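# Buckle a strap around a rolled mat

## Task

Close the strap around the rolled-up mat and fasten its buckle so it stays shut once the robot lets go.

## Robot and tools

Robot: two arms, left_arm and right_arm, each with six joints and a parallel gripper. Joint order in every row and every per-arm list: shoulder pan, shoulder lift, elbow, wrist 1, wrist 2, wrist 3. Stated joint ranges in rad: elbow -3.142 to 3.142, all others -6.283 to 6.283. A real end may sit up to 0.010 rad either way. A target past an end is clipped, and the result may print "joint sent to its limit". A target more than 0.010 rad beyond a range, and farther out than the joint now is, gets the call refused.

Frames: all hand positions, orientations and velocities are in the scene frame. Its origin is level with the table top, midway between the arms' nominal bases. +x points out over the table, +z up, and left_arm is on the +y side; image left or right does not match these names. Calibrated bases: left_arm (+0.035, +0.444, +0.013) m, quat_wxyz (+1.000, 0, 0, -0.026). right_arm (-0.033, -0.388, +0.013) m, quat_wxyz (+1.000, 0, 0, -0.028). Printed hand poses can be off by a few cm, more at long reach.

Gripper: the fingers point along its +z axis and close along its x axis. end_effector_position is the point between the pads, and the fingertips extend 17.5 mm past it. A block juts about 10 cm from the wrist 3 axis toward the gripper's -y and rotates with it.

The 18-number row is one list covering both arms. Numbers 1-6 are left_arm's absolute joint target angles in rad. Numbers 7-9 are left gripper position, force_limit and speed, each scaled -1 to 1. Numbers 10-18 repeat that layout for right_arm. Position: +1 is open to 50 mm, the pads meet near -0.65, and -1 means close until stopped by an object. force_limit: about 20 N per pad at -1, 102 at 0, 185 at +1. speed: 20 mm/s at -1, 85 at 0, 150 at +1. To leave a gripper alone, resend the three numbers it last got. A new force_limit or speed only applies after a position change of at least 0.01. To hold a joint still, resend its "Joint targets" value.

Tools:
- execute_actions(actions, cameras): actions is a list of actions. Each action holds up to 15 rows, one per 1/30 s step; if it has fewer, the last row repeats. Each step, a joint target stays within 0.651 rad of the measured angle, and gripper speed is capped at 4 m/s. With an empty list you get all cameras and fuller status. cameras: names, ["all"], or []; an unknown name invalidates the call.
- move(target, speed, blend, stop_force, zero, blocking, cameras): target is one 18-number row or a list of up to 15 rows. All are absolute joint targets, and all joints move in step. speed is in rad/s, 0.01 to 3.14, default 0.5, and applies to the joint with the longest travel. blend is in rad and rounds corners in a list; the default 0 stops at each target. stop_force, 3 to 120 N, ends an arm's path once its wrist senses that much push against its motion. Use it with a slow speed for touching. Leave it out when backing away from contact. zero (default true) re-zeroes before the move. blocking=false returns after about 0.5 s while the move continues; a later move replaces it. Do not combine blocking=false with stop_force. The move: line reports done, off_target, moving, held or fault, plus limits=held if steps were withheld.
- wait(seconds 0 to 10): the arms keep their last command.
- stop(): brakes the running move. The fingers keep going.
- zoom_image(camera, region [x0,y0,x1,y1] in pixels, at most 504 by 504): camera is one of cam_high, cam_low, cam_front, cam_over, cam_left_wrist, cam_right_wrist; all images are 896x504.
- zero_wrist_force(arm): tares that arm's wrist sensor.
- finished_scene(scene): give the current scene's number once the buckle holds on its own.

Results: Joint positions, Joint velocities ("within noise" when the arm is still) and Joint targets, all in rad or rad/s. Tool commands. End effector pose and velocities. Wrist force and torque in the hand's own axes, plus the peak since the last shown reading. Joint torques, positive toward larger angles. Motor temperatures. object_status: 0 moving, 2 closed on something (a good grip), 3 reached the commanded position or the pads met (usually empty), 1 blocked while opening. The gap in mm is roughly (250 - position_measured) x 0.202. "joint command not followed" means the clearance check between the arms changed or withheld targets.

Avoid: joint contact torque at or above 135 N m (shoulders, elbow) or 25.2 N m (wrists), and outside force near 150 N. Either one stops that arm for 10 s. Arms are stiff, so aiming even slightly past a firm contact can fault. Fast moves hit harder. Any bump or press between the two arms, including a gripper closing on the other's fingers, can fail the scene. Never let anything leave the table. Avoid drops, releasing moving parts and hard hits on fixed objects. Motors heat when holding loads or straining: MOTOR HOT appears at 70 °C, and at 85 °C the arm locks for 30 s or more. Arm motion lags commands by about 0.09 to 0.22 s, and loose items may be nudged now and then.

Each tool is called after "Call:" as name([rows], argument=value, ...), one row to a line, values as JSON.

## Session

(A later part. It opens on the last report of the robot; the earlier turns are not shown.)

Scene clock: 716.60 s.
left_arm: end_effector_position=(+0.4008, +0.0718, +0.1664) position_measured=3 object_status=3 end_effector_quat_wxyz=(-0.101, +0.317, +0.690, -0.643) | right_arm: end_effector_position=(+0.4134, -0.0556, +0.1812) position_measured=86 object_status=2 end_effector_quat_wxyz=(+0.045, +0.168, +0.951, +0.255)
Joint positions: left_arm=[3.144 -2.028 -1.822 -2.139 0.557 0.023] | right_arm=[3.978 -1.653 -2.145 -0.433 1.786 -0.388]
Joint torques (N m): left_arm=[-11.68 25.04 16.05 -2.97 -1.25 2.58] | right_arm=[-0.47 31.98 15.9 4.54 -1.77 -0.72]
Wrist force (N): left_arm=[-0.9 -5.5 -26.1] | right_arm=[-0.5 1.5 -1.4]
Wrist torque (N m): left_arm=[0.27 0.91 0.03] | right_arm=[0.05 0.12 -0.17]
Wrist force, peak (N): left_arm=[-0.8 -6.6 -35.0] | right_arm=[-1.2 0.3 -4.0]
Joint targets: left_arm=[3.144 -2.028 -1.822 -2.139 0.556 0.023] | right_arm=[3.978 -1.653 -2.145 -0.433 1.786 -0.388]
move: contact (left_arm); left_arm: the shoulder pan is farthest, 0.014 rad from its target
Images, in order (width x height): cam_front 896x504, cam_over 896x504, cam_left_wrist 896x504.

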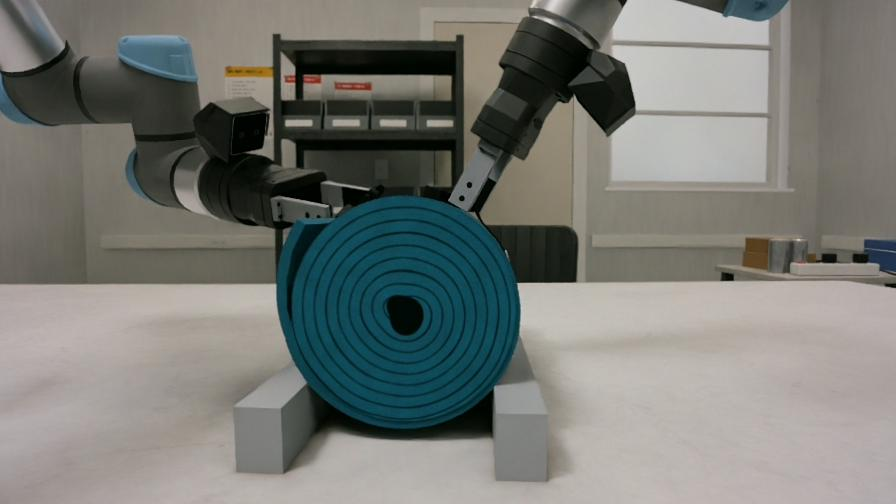

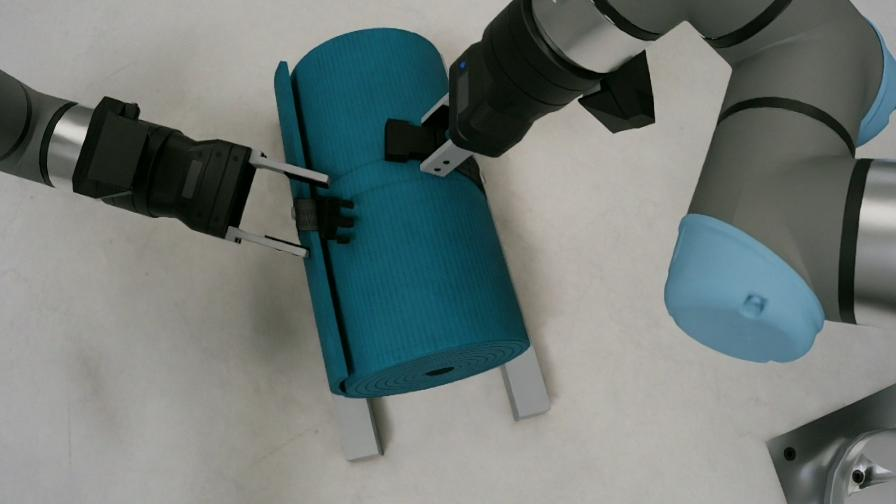

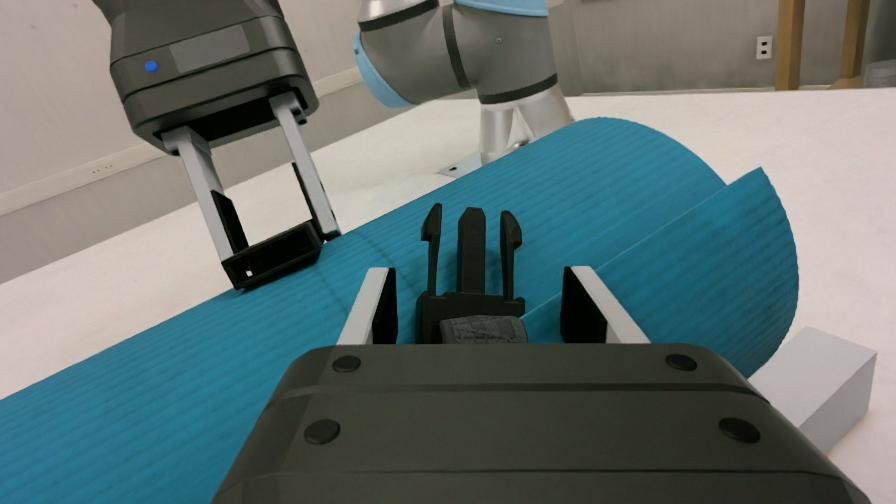

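Call:
move([
  [3.144,-2.028,-1.822,-2.139,0.556,0.023,1,0,-0.7,3.978,-1.653,-2.145,-0.433,1.786,-0.388,1,0,-0.5],
  [3.5,-2.03,-1.82,-2.14,0.55,0.02,1,0,-0.7,3.9462,-1.5638,-2.1196,-0.5542,1.8007,-0.4173,1,0,-0.5],
  [3.5,-2.03,-1.82,-2.14,0.55,0.02,1,0,-0.7,4.4348,-1.6473,-2.2411,-0.1903,1.1813,0.055,1,0,-0.5],
], speed=[0.3,0.3,0.4], cameras=["cam_right_wrist","cam_left_wrist","cam_over","cam_front"])

Call:
zoom_image(camera="cam_right_wrist", region=[340, 140, 600, 350])

Call:
zoom_image(camera="cam_over", region=[200, 90, 500, 300])

Scene clock: 761.30 s.
left_arm: end_effector_position=(+0.5095, +0.2222, +0.1664) position_measured=3 object_status=3 end_effector_quat_wxyz=(+0.016, +0.186, +0.735, -0.651) | right_arm: end_effector_position=(+0.3635, +0.0488, +0.1983) position_measured=3 object_status=3 end_effector_quat_wxyz=(+0.225, +0.239, +0.903, +0.277)
Joint positions: left_arm=[3.5 -2.03 -1.82 -2.14 0.55 0.02] | right_arm=[4.435 -1.647 -2.241 -0.19 1.182 0.055]
Joint torques (N m): left_arm=[9.19 40.97 11.73 0.58 1.09 1.43] | right_arm=[4.61 33.41 28.64 4.47 -1.26 0.73]
Wrist force (N): left_arm=[-0.2 3.3 -0.9] | right_arm=[-1.3 1.2 0.3]
Wrist torque (N m): left_arm=[0.55 0.26 0.28] | right_arm=[0.22 0.21 -0.01]
Wrist force, peak (N): left_arm=[1.2 -3.5 -26.6] | right_arm=[-17.6 16.9 -38.1]
Joint targets: left_arm=[3.500 -2.030 -1.820 -2.140 0.550 0.020] | right_arm=[4.435 -1.647 -2.241 -0.190 1.181 0.055]
move: done
Images, in order (width x height): cam_front 896x504, cam_over 896x504, cam_left_wrist 896x504, cam_right_wrist 896x504.

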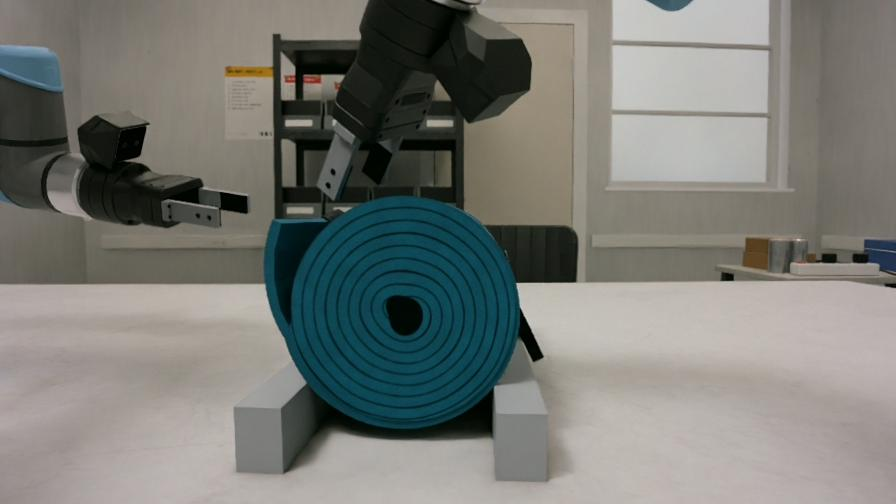

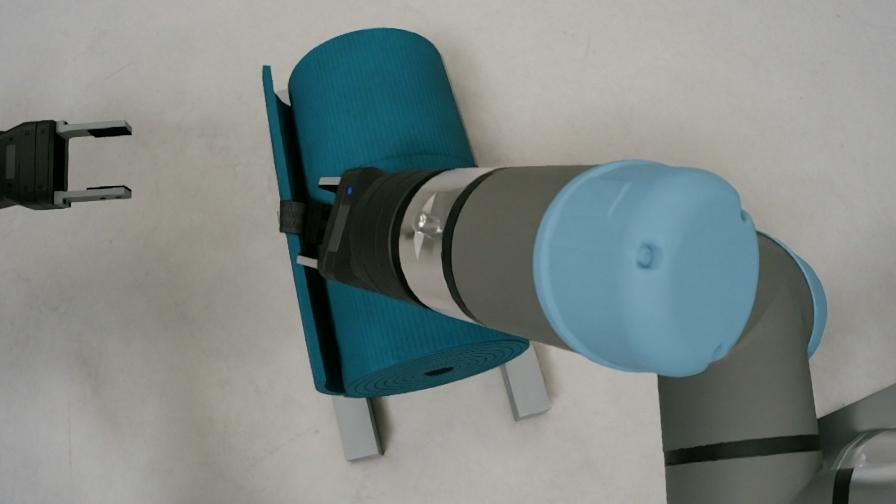

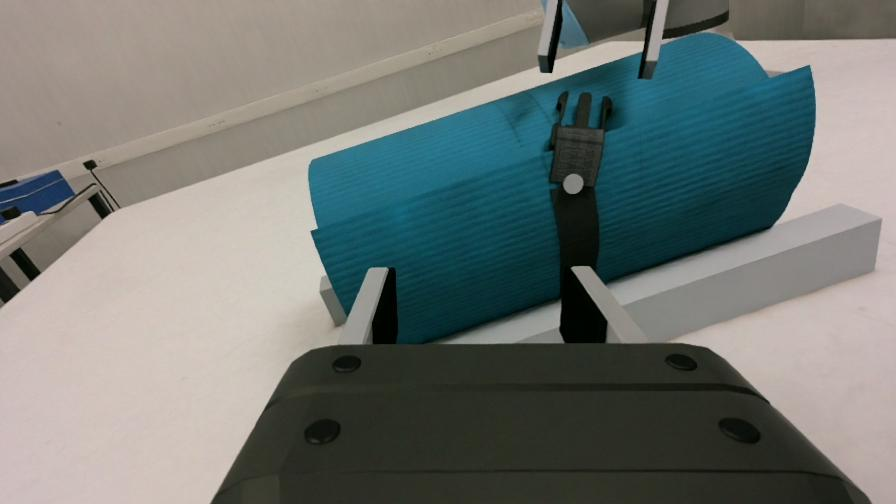

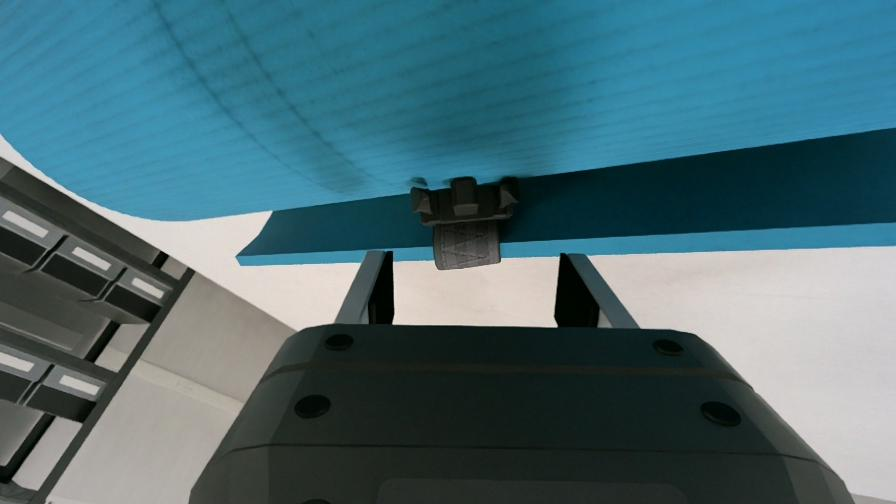

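Scaled by 1.938.

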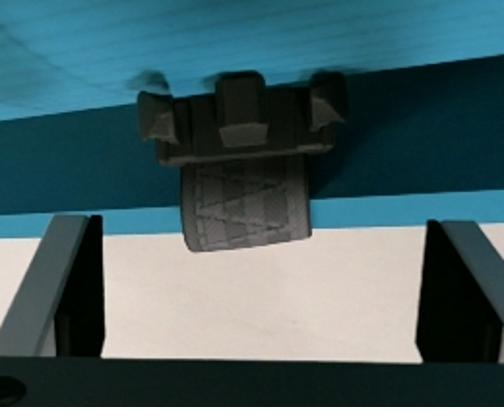

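Scaled by 1.680.

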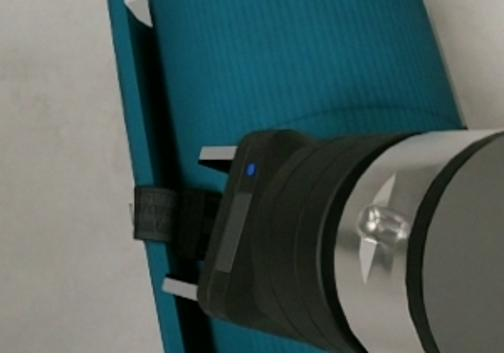

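Call:
move(target=[3.5,-2.03,-1.82,-2.14,0.55,0.02,1,0,-0.7,4.4047,-1.7355,-2.2557,-0.0773,1.1984,0.028,0.75,0,-0.5], speed=0.06, stop_force=12, cameras=["cam_right_wrist","cam_left_wrist","cam_over","cam_front"])

Call:
zoom_image(camera="cam_right_wrist", region=[340, 140, 600, 350])

Call:
zoom_image(camera="cam_left_wrist", region=[480, 40, 720, 220])

Call:
zoom_image(camera="cam_front", region=[240, 120, 480, 270])

Scene clock: 796.07 s.
left_arm: end_effector_position=(+0.5095, +0.2222, +0.1664) position_measured=3 object_status=3 end_effector_quat_wxyz=(+0.016, +0.186, +0.735, -0.651) | right_arm: end_effector_position=(+0.3748, +0.0485, +0.1709) position_measured=41 object_status=3 end_effector_quat_wxyz=(+0.225, +0.239, +0.903, +0.277)
Joint positions: left_arm=[3.5 -2.03 -1.82 -2.14 0.55 0.02] | right_arm=[4.409 -1.724 -2.254 -0.092 1.196 0.031]
Joint torques (N m): left_arm=[9.34 40.96 10.31 1.28 1.31 2.03] | right_arm=[4.63 22.56 20.15 2.61 -3.32 1.72]
Wrist force (N): left_arm=[0.0 3.1 -1.0] | right_arm=[-1.6 12.8 -2.3]
Wrist torque (N m): left_arm=[0.52 0.23 0.28] | right_arm=[0.38 0.18 -0.26]
Wrist force, peak (N): left_arm=[-0.1 3.5 -1.0] | right_arm=[-0.3 14.2 -13.5]
Joint targets: left_arm=[3.500 -2.030 -1.820 -2.140 0.550 0.020] | right_arm=[4.409 -1.724 -2.254 -0.092 1.196 0.031]
move: contact (right_arm); right_arm: the wrist 1 is farthest, 0.014 rad from its target
Images, in order (width x height): cam_front 896x504, cam_over 896x504, cam_left_wrist 896x504, cam_right_wrist 896x504.

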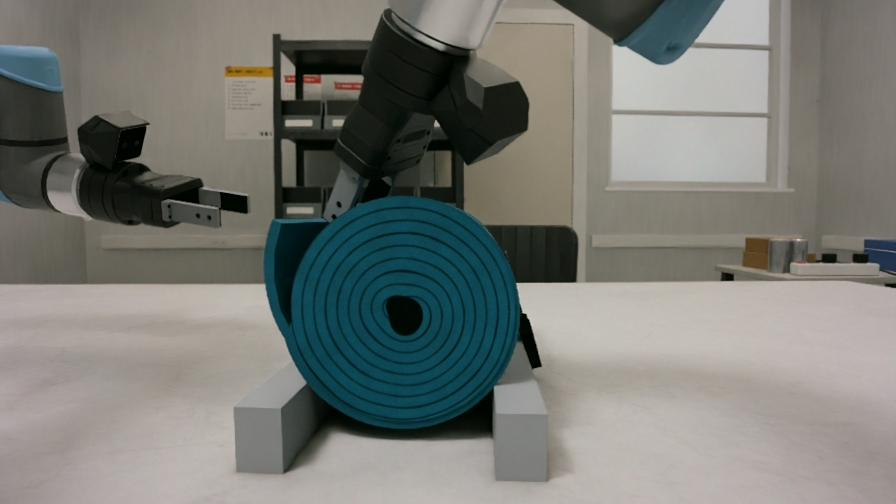

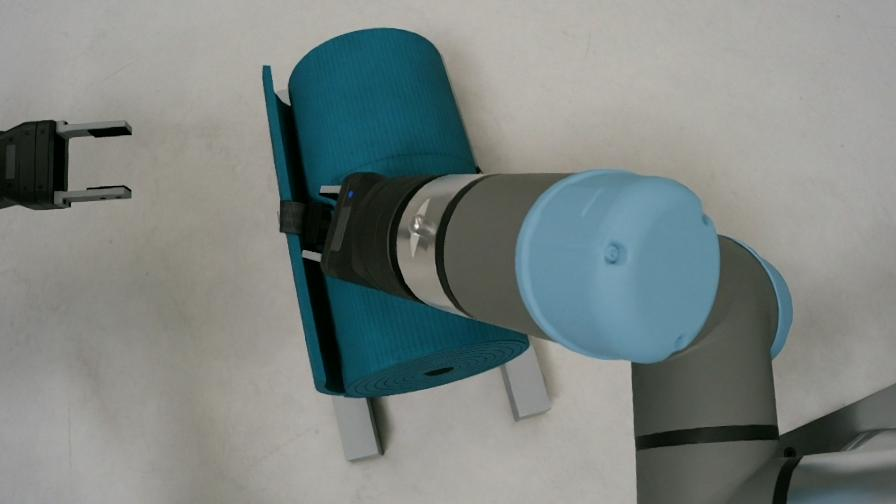

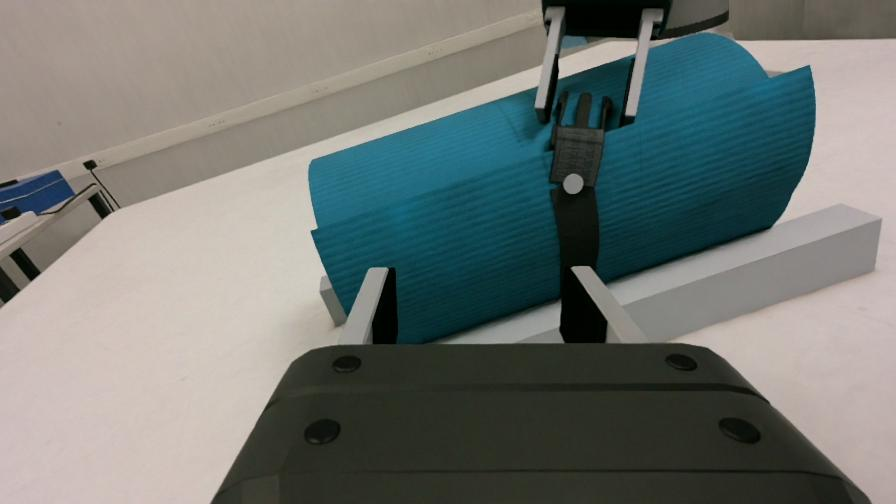

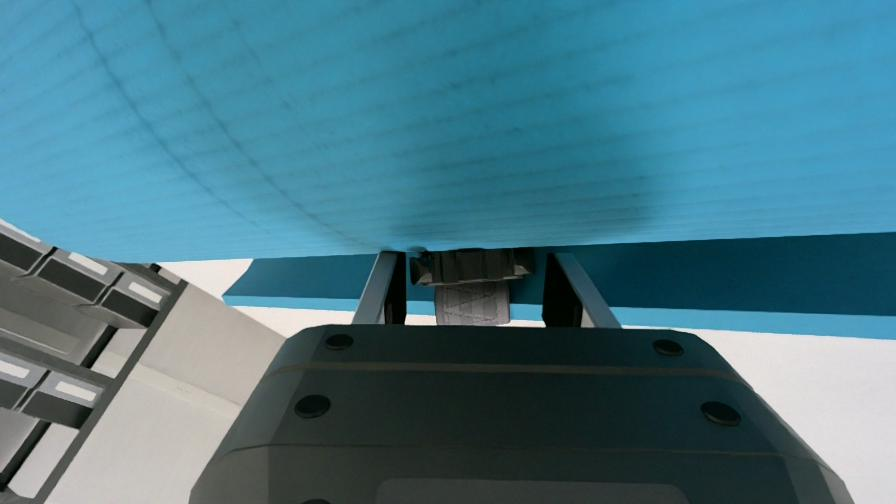

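Scaled by 1.938.

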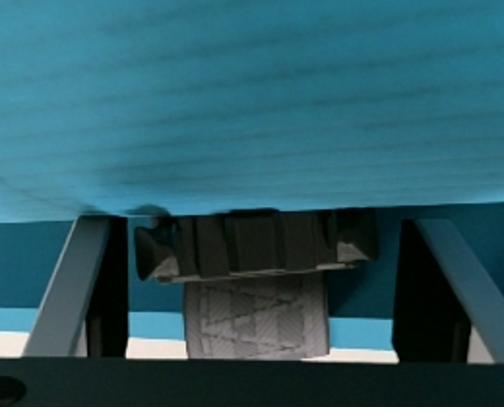

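Scaled by 2.100.

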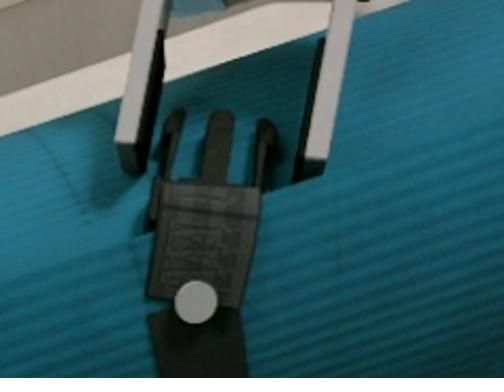

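Scaled by 2.100.

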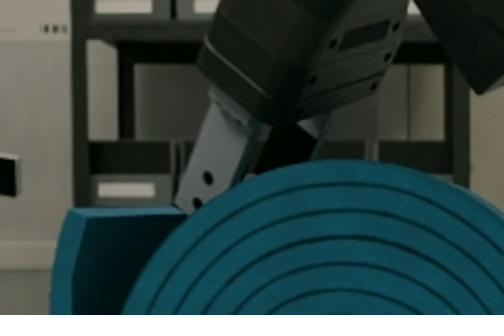

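Call:
move(target=[3.5,-2.03,-1.82,-2.14,0.55,0.02,1,0,-0.7,4.409,-1.724,-2.254,-0.092,1.196,0.031,-1,-1,-1], cameras=["cam_right_wrist","cam_left_wrist","cam_front"])

Call:
zoom_image(camera="cam_right_wrist", region=[340, 140, 600, 350])

Call:
zoom_image(camera="cam_left_wrist", region=[480, 40, 720, 220])

Scene clock: 813.57 s.
left_arm: end_effector_position=(+0.5095, +0.2222, +0.1664) position_measured=3 object_status=3 end_effector_quat_wxyz=(+0.016, +0.186, +0.735, -0.651) | right_arm: end_effector_position=(+0.3746, +0.0485, +0.1708) position_measured=129 object_status=0 end_effector_quat_wxyz=(+0.225, +0.239, +0.903, +0.277)
Joint positions: left_arm=[3.5 -2.03 -1.82 -2.14 0.55 0.02] | right_arm=[4.409 -1.724 -2.254 -0.092 1.196 0.031]
Joint torques (N m): left_arm=[9.39 40.24 11.41 1.35 0.97 2.04] | right_arm=[3.62 30.49 4.15 0.86 2.67 -0.86]
Wrist force (N): left_arm=[-0.2 3.2 -0.9] | right_arm=[-4.0 8.9 -2.6]
Wrist torque (N m): left_arm=[0.53 0.26 0.29] | right_arm=[0.34 0.16 -0.11]
Wrist force, peak (N): left_arm=[-0.1 3.5 -1.0] | right_arm=[-6.2 12.0 -3.1]
Joint targets: left_arm=[3.500 -2.030 -1.820 -2.140 0.550 0.020] | right_arm=[4.409 -1.724 -2.254 -0.092 1.196 0.031]
move: done
Images, in order (width x height): cam_front 896x504, cam_left_wrist 896x504, cam_right_wrist 896x504.

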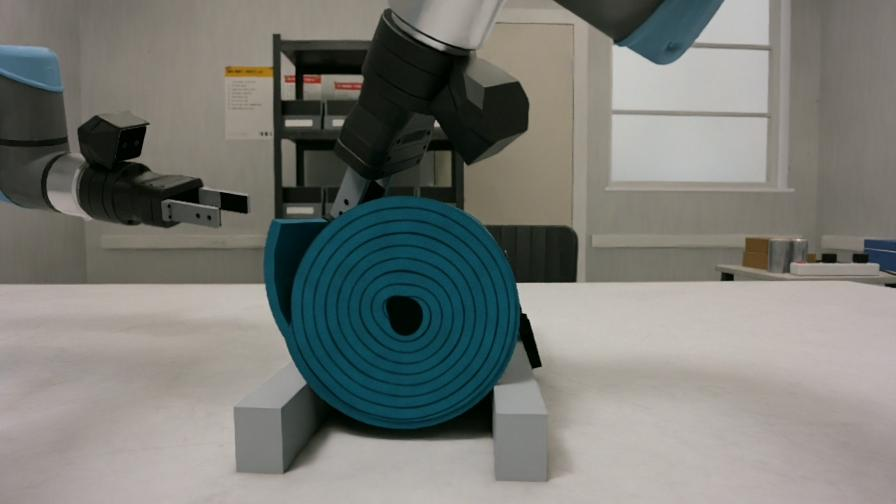

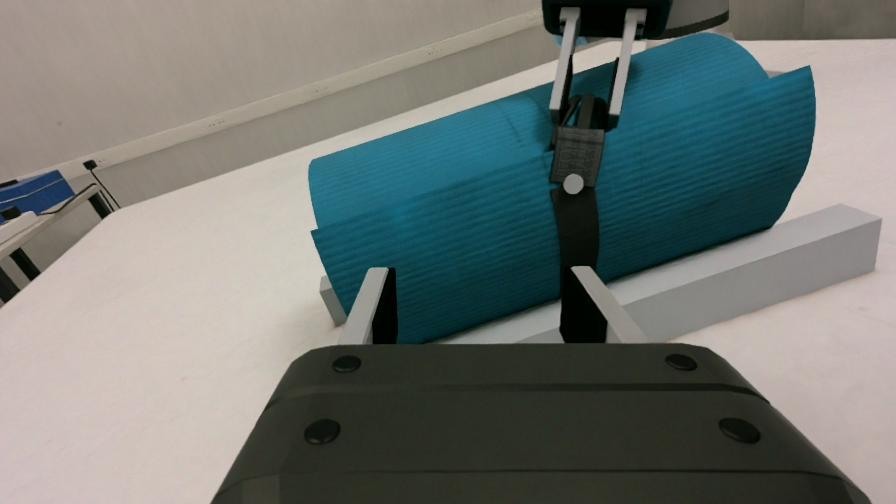

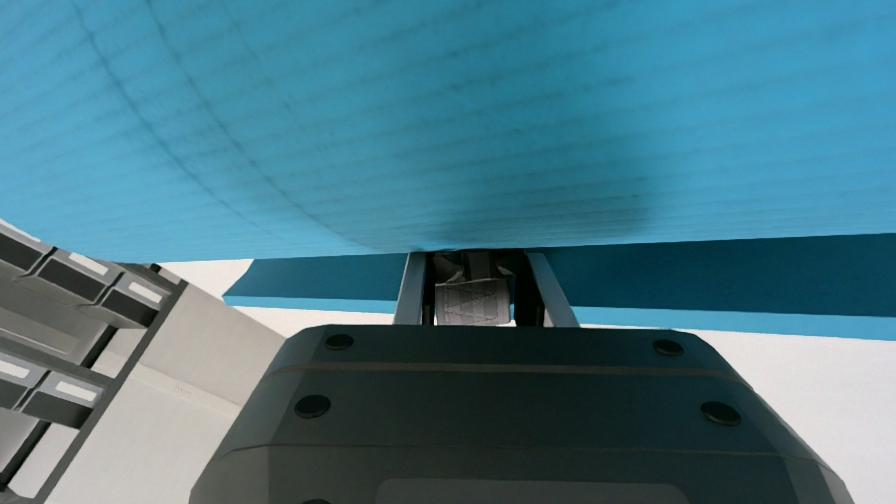

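Scaled by 1.938.

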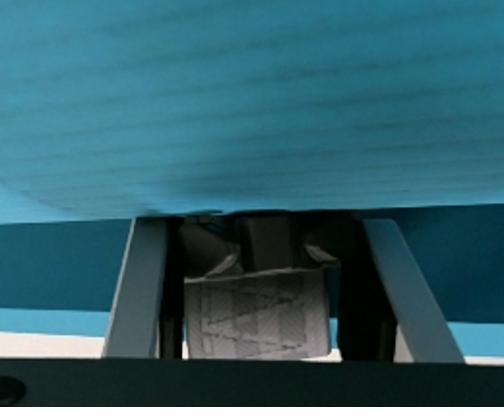

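Scaled by 2.100.

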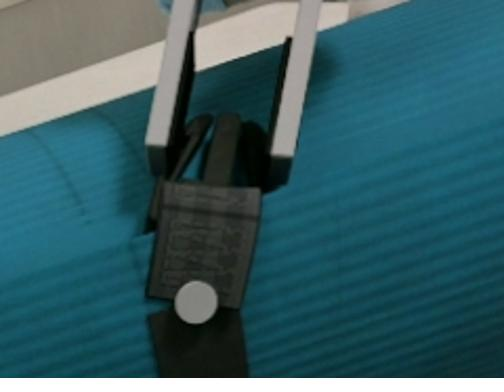

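Call:
move(target=[3.5,-2.03,-1.82,-2.14,0.55,0.02,1,0,-0.7,4.4001,-1.6540,-2.2472,-0.1661,1.2010,0.0246,-1,-1,-1], speed=0.06, cameras=["cam_right_wrist","cam_left_wrist","cam_front","cam_over"])

Call:
zoom_image(camera="cam_right_wrist", region=[340, 140, 600, 350])

Call:
zoom_image(camera="cam_left_wrist", region=[480, 40, 720, 220])

Call:
zoom_image(camera="cam_front", region=[240, 120, 480, 270])

Scene clock: 823.83 s.
left_arm: end_effector_position=(+0.5095, +0.2222, +0.1664) position_measured=3 object_status=3 end_effector_quat_wxyz=(+0.016, +0.186, +0.735, -0.651) | right_arm: end_effector_position=(+0.3747, +0.0384, +0.1957) position_measured=129 object_status=2 end_effector_quat_wxyz=(+0.225, +0.239, +0.903, +0.277)
Joint positions: left_arm=[3.5 -2.03 -1.82 -2.14 0.55 0.02] | right_arm=[4.4 -1.654 -2.247 -0.166 1.201 0.025]
Joint torques (N m): left_arm=[8.78 40.89 11.03 1.28 1.29 2.09] | right_arm=[-1.81 14.03 24.46 5.51 1.49 -0.75]
Wrist force (N): left_arm=[0.0 3.3 -1.1] | right_arm=[-1.0 1.5 0.0]
Wrist torque (N m): left_arm=[0.55 0.22 0.28] | right_arm=[0.26 0.20 -0.01]
Wrist force, peak (N): left_arm=[-0.3 3.5 -1.0] | right_arm=[-4.2 9.1 -2.6]
Joint targets: left_arm=[3.500 -2.030 -1.820 -2.140 0.550 0.020] | right_arm=[4.400 -1.654 -2.247 -0.166 1.201 0.025]
move: done
Images, in order (width x height): cam_front 896x504, cam_over 896x504, cam_left_wrist 896x504, cam_right_wrist 896x504.

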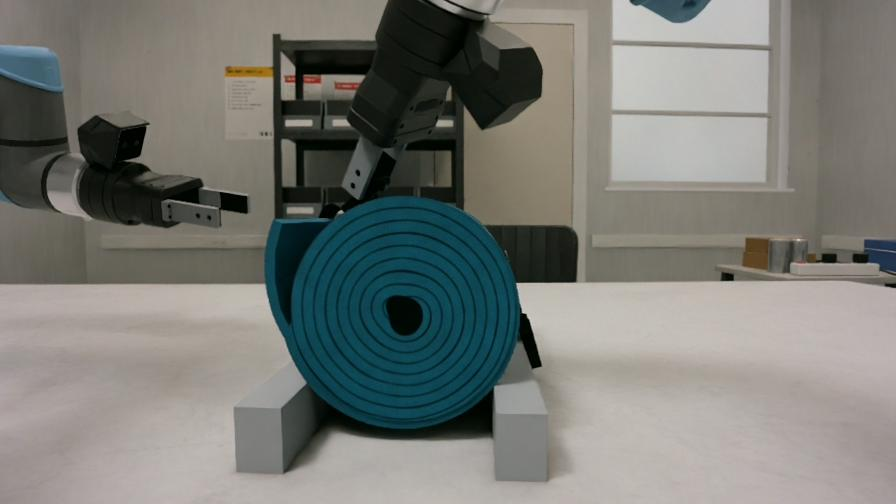

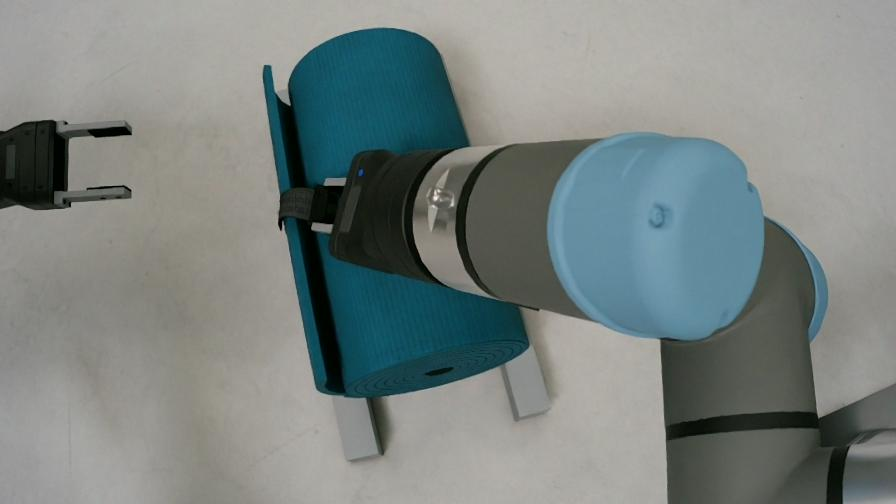

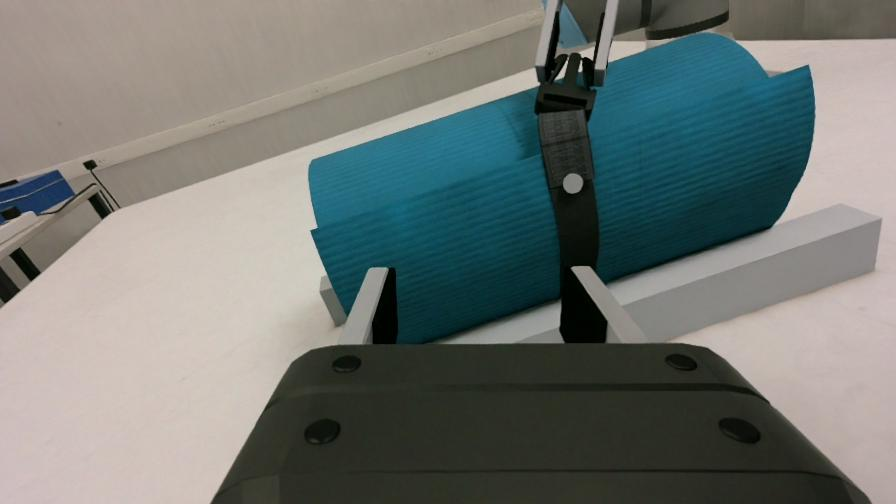

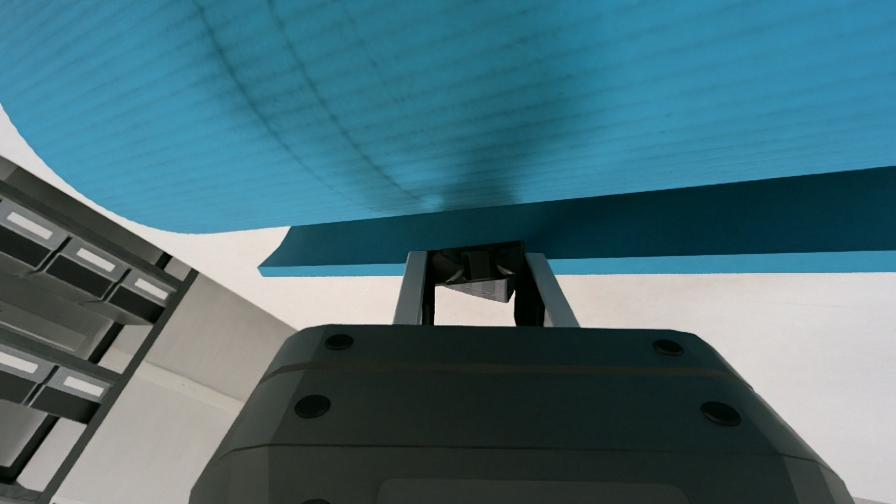

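Scaled by 1.938.

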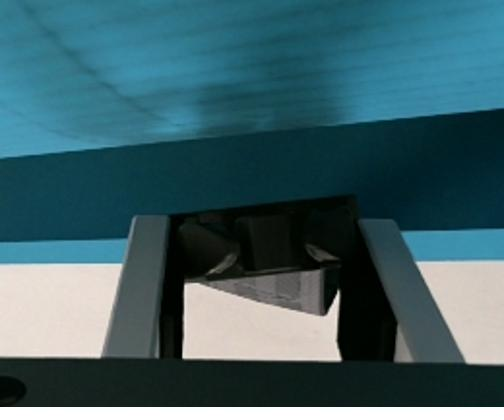

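Scaled by 2.100.

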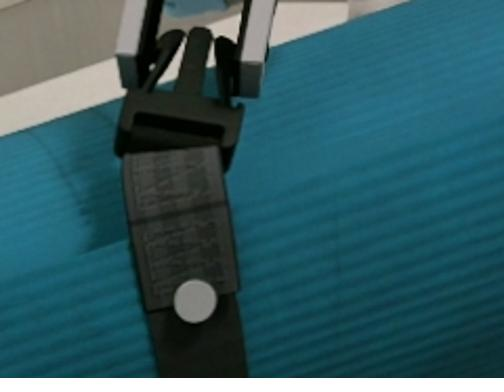

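Scaled by 2.100.

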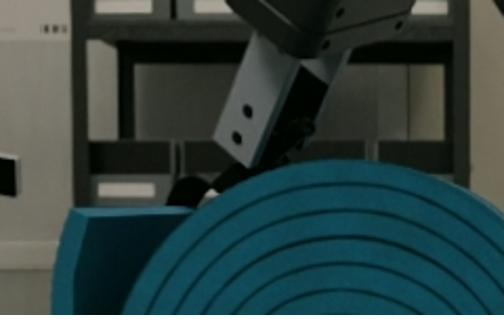

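Call:
move([
  [3.4,-2.0454,-1.7302,-2.2473,0.637,0.0633,1,0,-0.7,4.4001,-1.6540,-2.2472,-0.1661,1.2010,0.0246,-1,-1,-1],
  [3.2271,-2.0454,-1.7302,-2.2473,0.637,0.0633,1,0,-0.7,4.4001,-1.6540,-2.2472,-0.1661,1.2010,0.0246,-1,-1,-1],
], speed=[0.4,0.2], blend=0.05, cameras=["cam_left_wrist","cam_front"])

Call:
zoom_image(camera="cam_left_wrist", region=[340, 140, 600, 350])

Call:
zoom_image(camera="cam_front", region=[200, 120, 440, 270])

Scene clock: 859.70 s.
left_arm: end_effector_position=(+0.4335, +0.1152, +0.1849) position_measured=3 object_status=3 end_effector_quat_wxyz=(-0.101, +0.317, +0.690, -0.643) | right_arm: end_effector_position=(+0.3747, +0.0384, +0.1956) position_measured=129 object_status=2 end_effector_quat_wxyz=(+0.225, +0.239, +0.903, +0.277)
Joint positions: left_arm=[3.227 -2.045 -1.73 -2.247 0.637 0.063] | right_arm=[4.4 -1.654 -2.247 -0.166 1.201 0.025]
Joint torques (N m): left_arm=[1.03 47.51 8.66 0.76 -0.09 -2.52] | right_arm=[5.06 12.58 11.79 5.29 -2.91 0.83]
Wrist force (N): left_arm=[0.0 3.3 -1.1] | right_arm=[-1.1 1.3 0.0]
Wrist torque (N m): left_arm=[0.54 0.25 0.18] | right_arm=[0.24 0.21 -0.01]
Wrist force, peak (N): left_arm=[0.6 4.6 -3.0] | right_arm=[-1.1 1.7 -0.3]
Joint targets: left_arm=[3.227 -2.045 -1.730 -2.247 0.637 0.063] | right_arm=[4.400 -1.654 -2.247 -0.166 1.201 0.025]
move: done
Images, in order (width x height): cam_front 896x504, cam_left_wrist 896x504.

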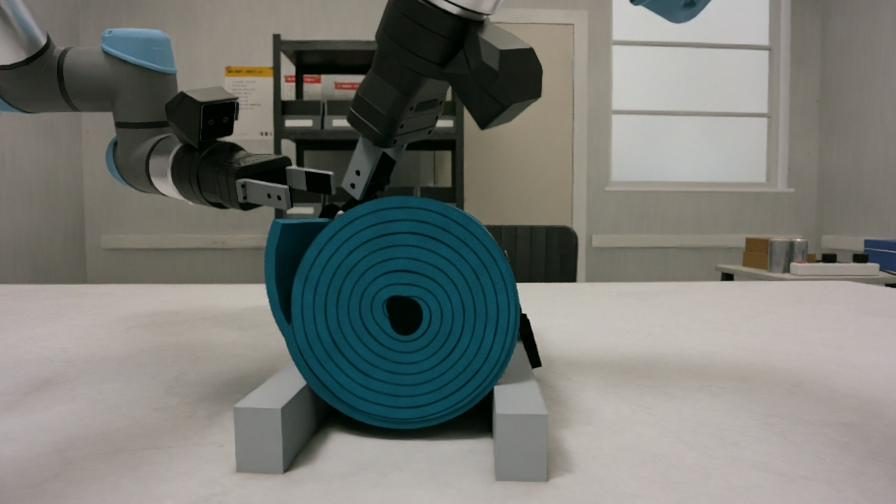

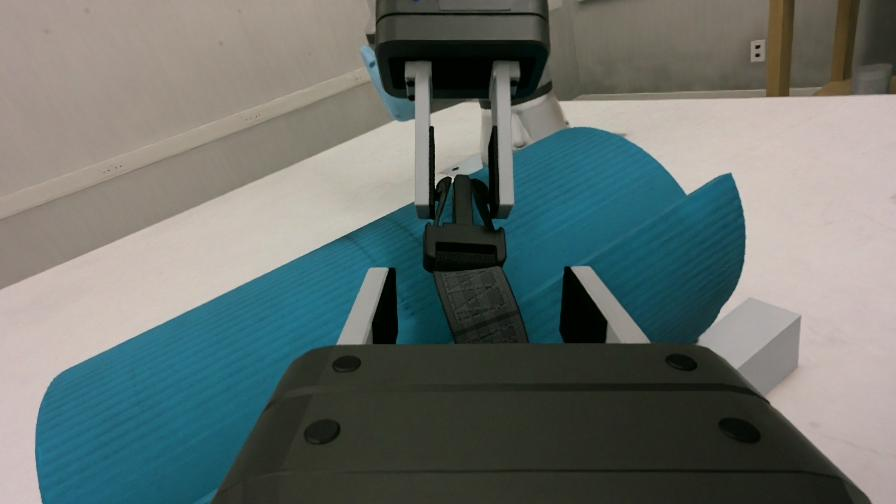

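Scaled by 1.938.

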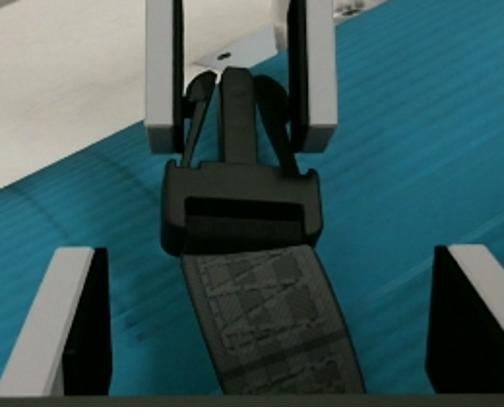

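Scaled by 2.100.

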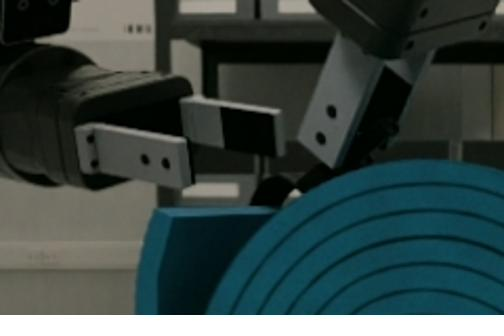

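Call:
move(target=[3.1443,-2.0283,-1.7956,-2.1656,0.5566,0.0232,1,0,-0.7,4.4001,-1.6540,-2.2472,-0.1661,1.2010,0.0246,-1,-1,-1], speed=0.06, stop_force=10, cameras=["cam_left_wrist","cam_front"])

Call:
zoom_image(camera="cam_left_wrist", region=[340, 140, 600, 350])

Call:
zoom_image(camera="cam_front", region=[200, 120, 440, 270])

Scene clock: 878.93 s.
left_arm: end_effector_position=(+0.4074, +0.0716, +0.1741) position_measured=3 object_status=3 end_effector_quat_wxyz=(-0.101, +0.317, +0.690, -0.643) | right_arm: end_effector_position=(+0.3747, +0.0384, +0.1956) position_measured=129 object_status=2 end_effector_quat_wxyz=(+0.225, +0.239, +0.903, +0.277)
Joint positions: left_arm=[3.144 -2.028 -1.796 -2.166 0.557 0.023] | right_arm=[4.4 -1.654 -2.247 -0.166 1.201 0.025]
Joint torques (N m): left_arm=[9.14 32.45 21.9 -2.68 1.11 2.41] | right_arm=[5.15 13.02 11.97 5.2 -2.91 0.86]
Wrist force (N): left_arm=[0.0 2.7 -1.7] | right_arm=[-1.3 1.6 -0.3]
Wrist torque (N m): left_arm=[0.54 0.28 0.27] | right_arm=[0.28 0.22 -0.01]
Wrist force, peak (N): left_arm=[-2.8 -0.3 -3.0] | right_arm=[-1.2 1.7 -0.3]
Joint targets: left_arm=[3.144 -2.028 -1.796 -2.166 0.557 0.023] | right_arm=[4.400 -1.654 -2.247 -0.166 1.201 0.025]
move: done
Images, in order (width x height): cam_front 896x504, cam_left_wrist 896x504.

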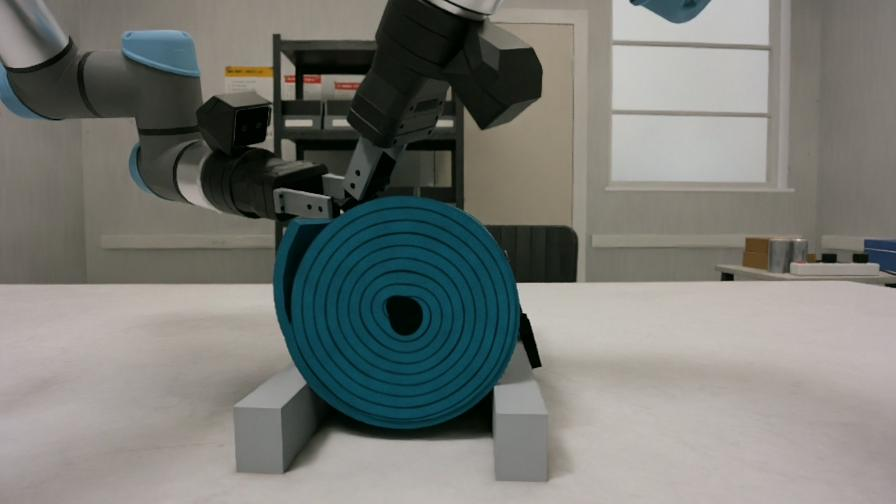

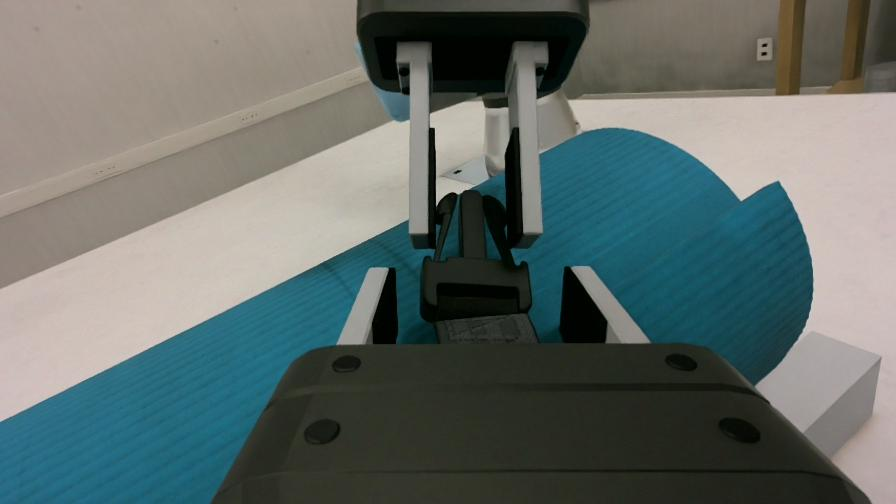

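Scaled by 1.938.

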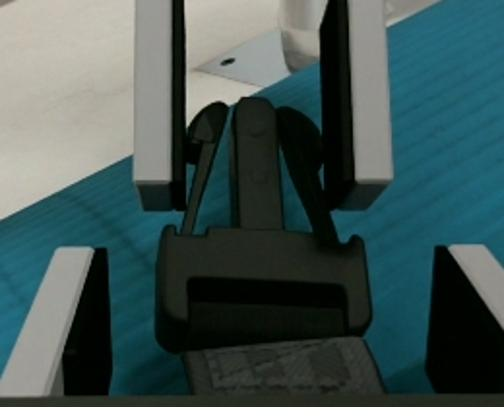

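Scaled by 2.100.

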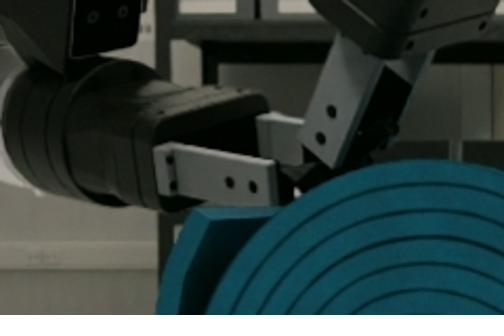

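Call:
move(target=[3.1443,-2.0283,-1.7956,-2.1656,0.5566,0.0232,-1,-0.4,-1,4.4001,-1.6540,-2.2472,-0.1661,1.2010,0.0246,-1,-1,-1], cameras=["cam_left_wrist","cam_front"])

Call:
zoom_image(camera="cam_left_wrist", region=[340, 140, 600, 350])

Scene clock: 888.57 s.
left_arm: end_effector_position=(+0.4074, +0.0716, +0.1741) position_measured=242 object_status=2 end_effector_quat_wxyz=(-0.101, +0.317, +0.690, -0.643) | right_arm: end_effector_position=(+0.3747, +0.0384, +0.1955) position_measured=129 object_status=2 end_effector_quat_wxyz=(+0.225, +0.239, +0.903, +0.277)
Joint positions: left_arm=[3.144 -2.028 -1.796 -2.166 0.557 0.023] | right_arm=[4.4 -1.654 -2.247 -0.166 1.201 0.025]
Joint torques (N m): left_arm=[-6.87 35.51 10.61 2.03 -1.18 2.12] | right_arm=[-7.44 22.33 18.72 2.35 -1.37 0.81]
Wrist force (N): left_arm=[-2.3 4.0 -1.4] | right_arm=[0.3 3.3 -0.7]
Wrist torque (N m): left_arm=[0.54 0.23 0.25] | right_arm=[0.32 0.25 0.02]
Wrist force, peak (N): left_arm=[-14.5 4.8 -6.9] | right_arm=[13.3 -3.8 -4.2]
Joint targets: left_arm=[3.144 -2.028 -1.796 -2.166 0.557 0.023] | right_arm=[4.400 -1.654 -2.247 -0.166 1.201 0.025]
move: done
Images, in order (width x height): cam_front 896x504, cam_left_wrist 896x504.

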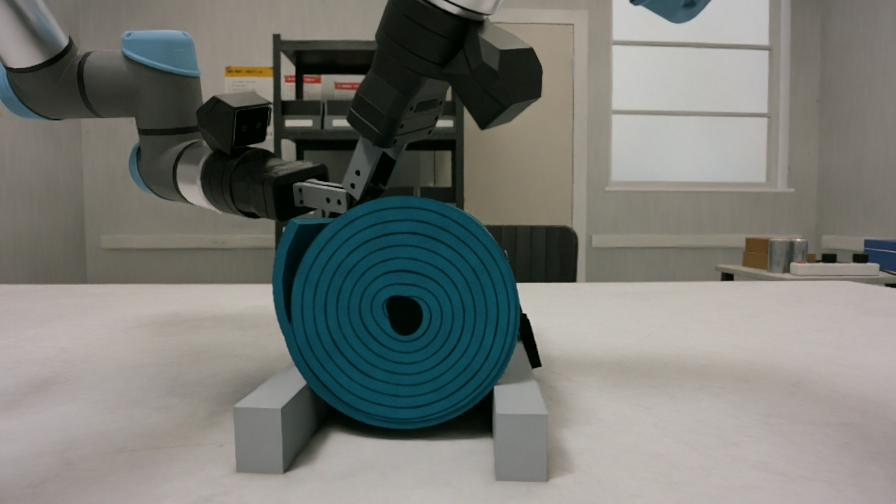

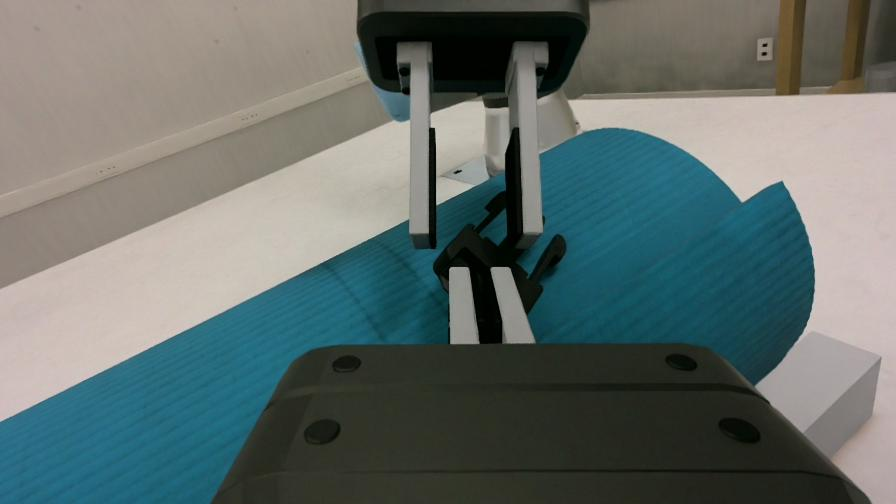

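Scaled by 1.938.

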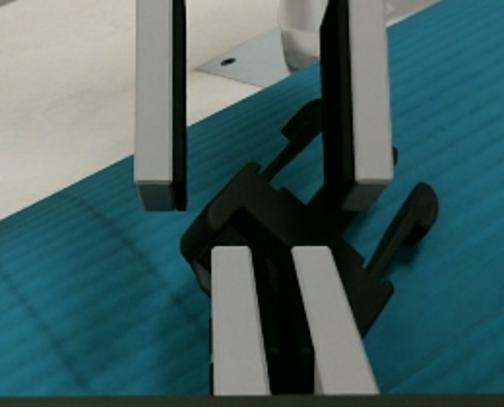

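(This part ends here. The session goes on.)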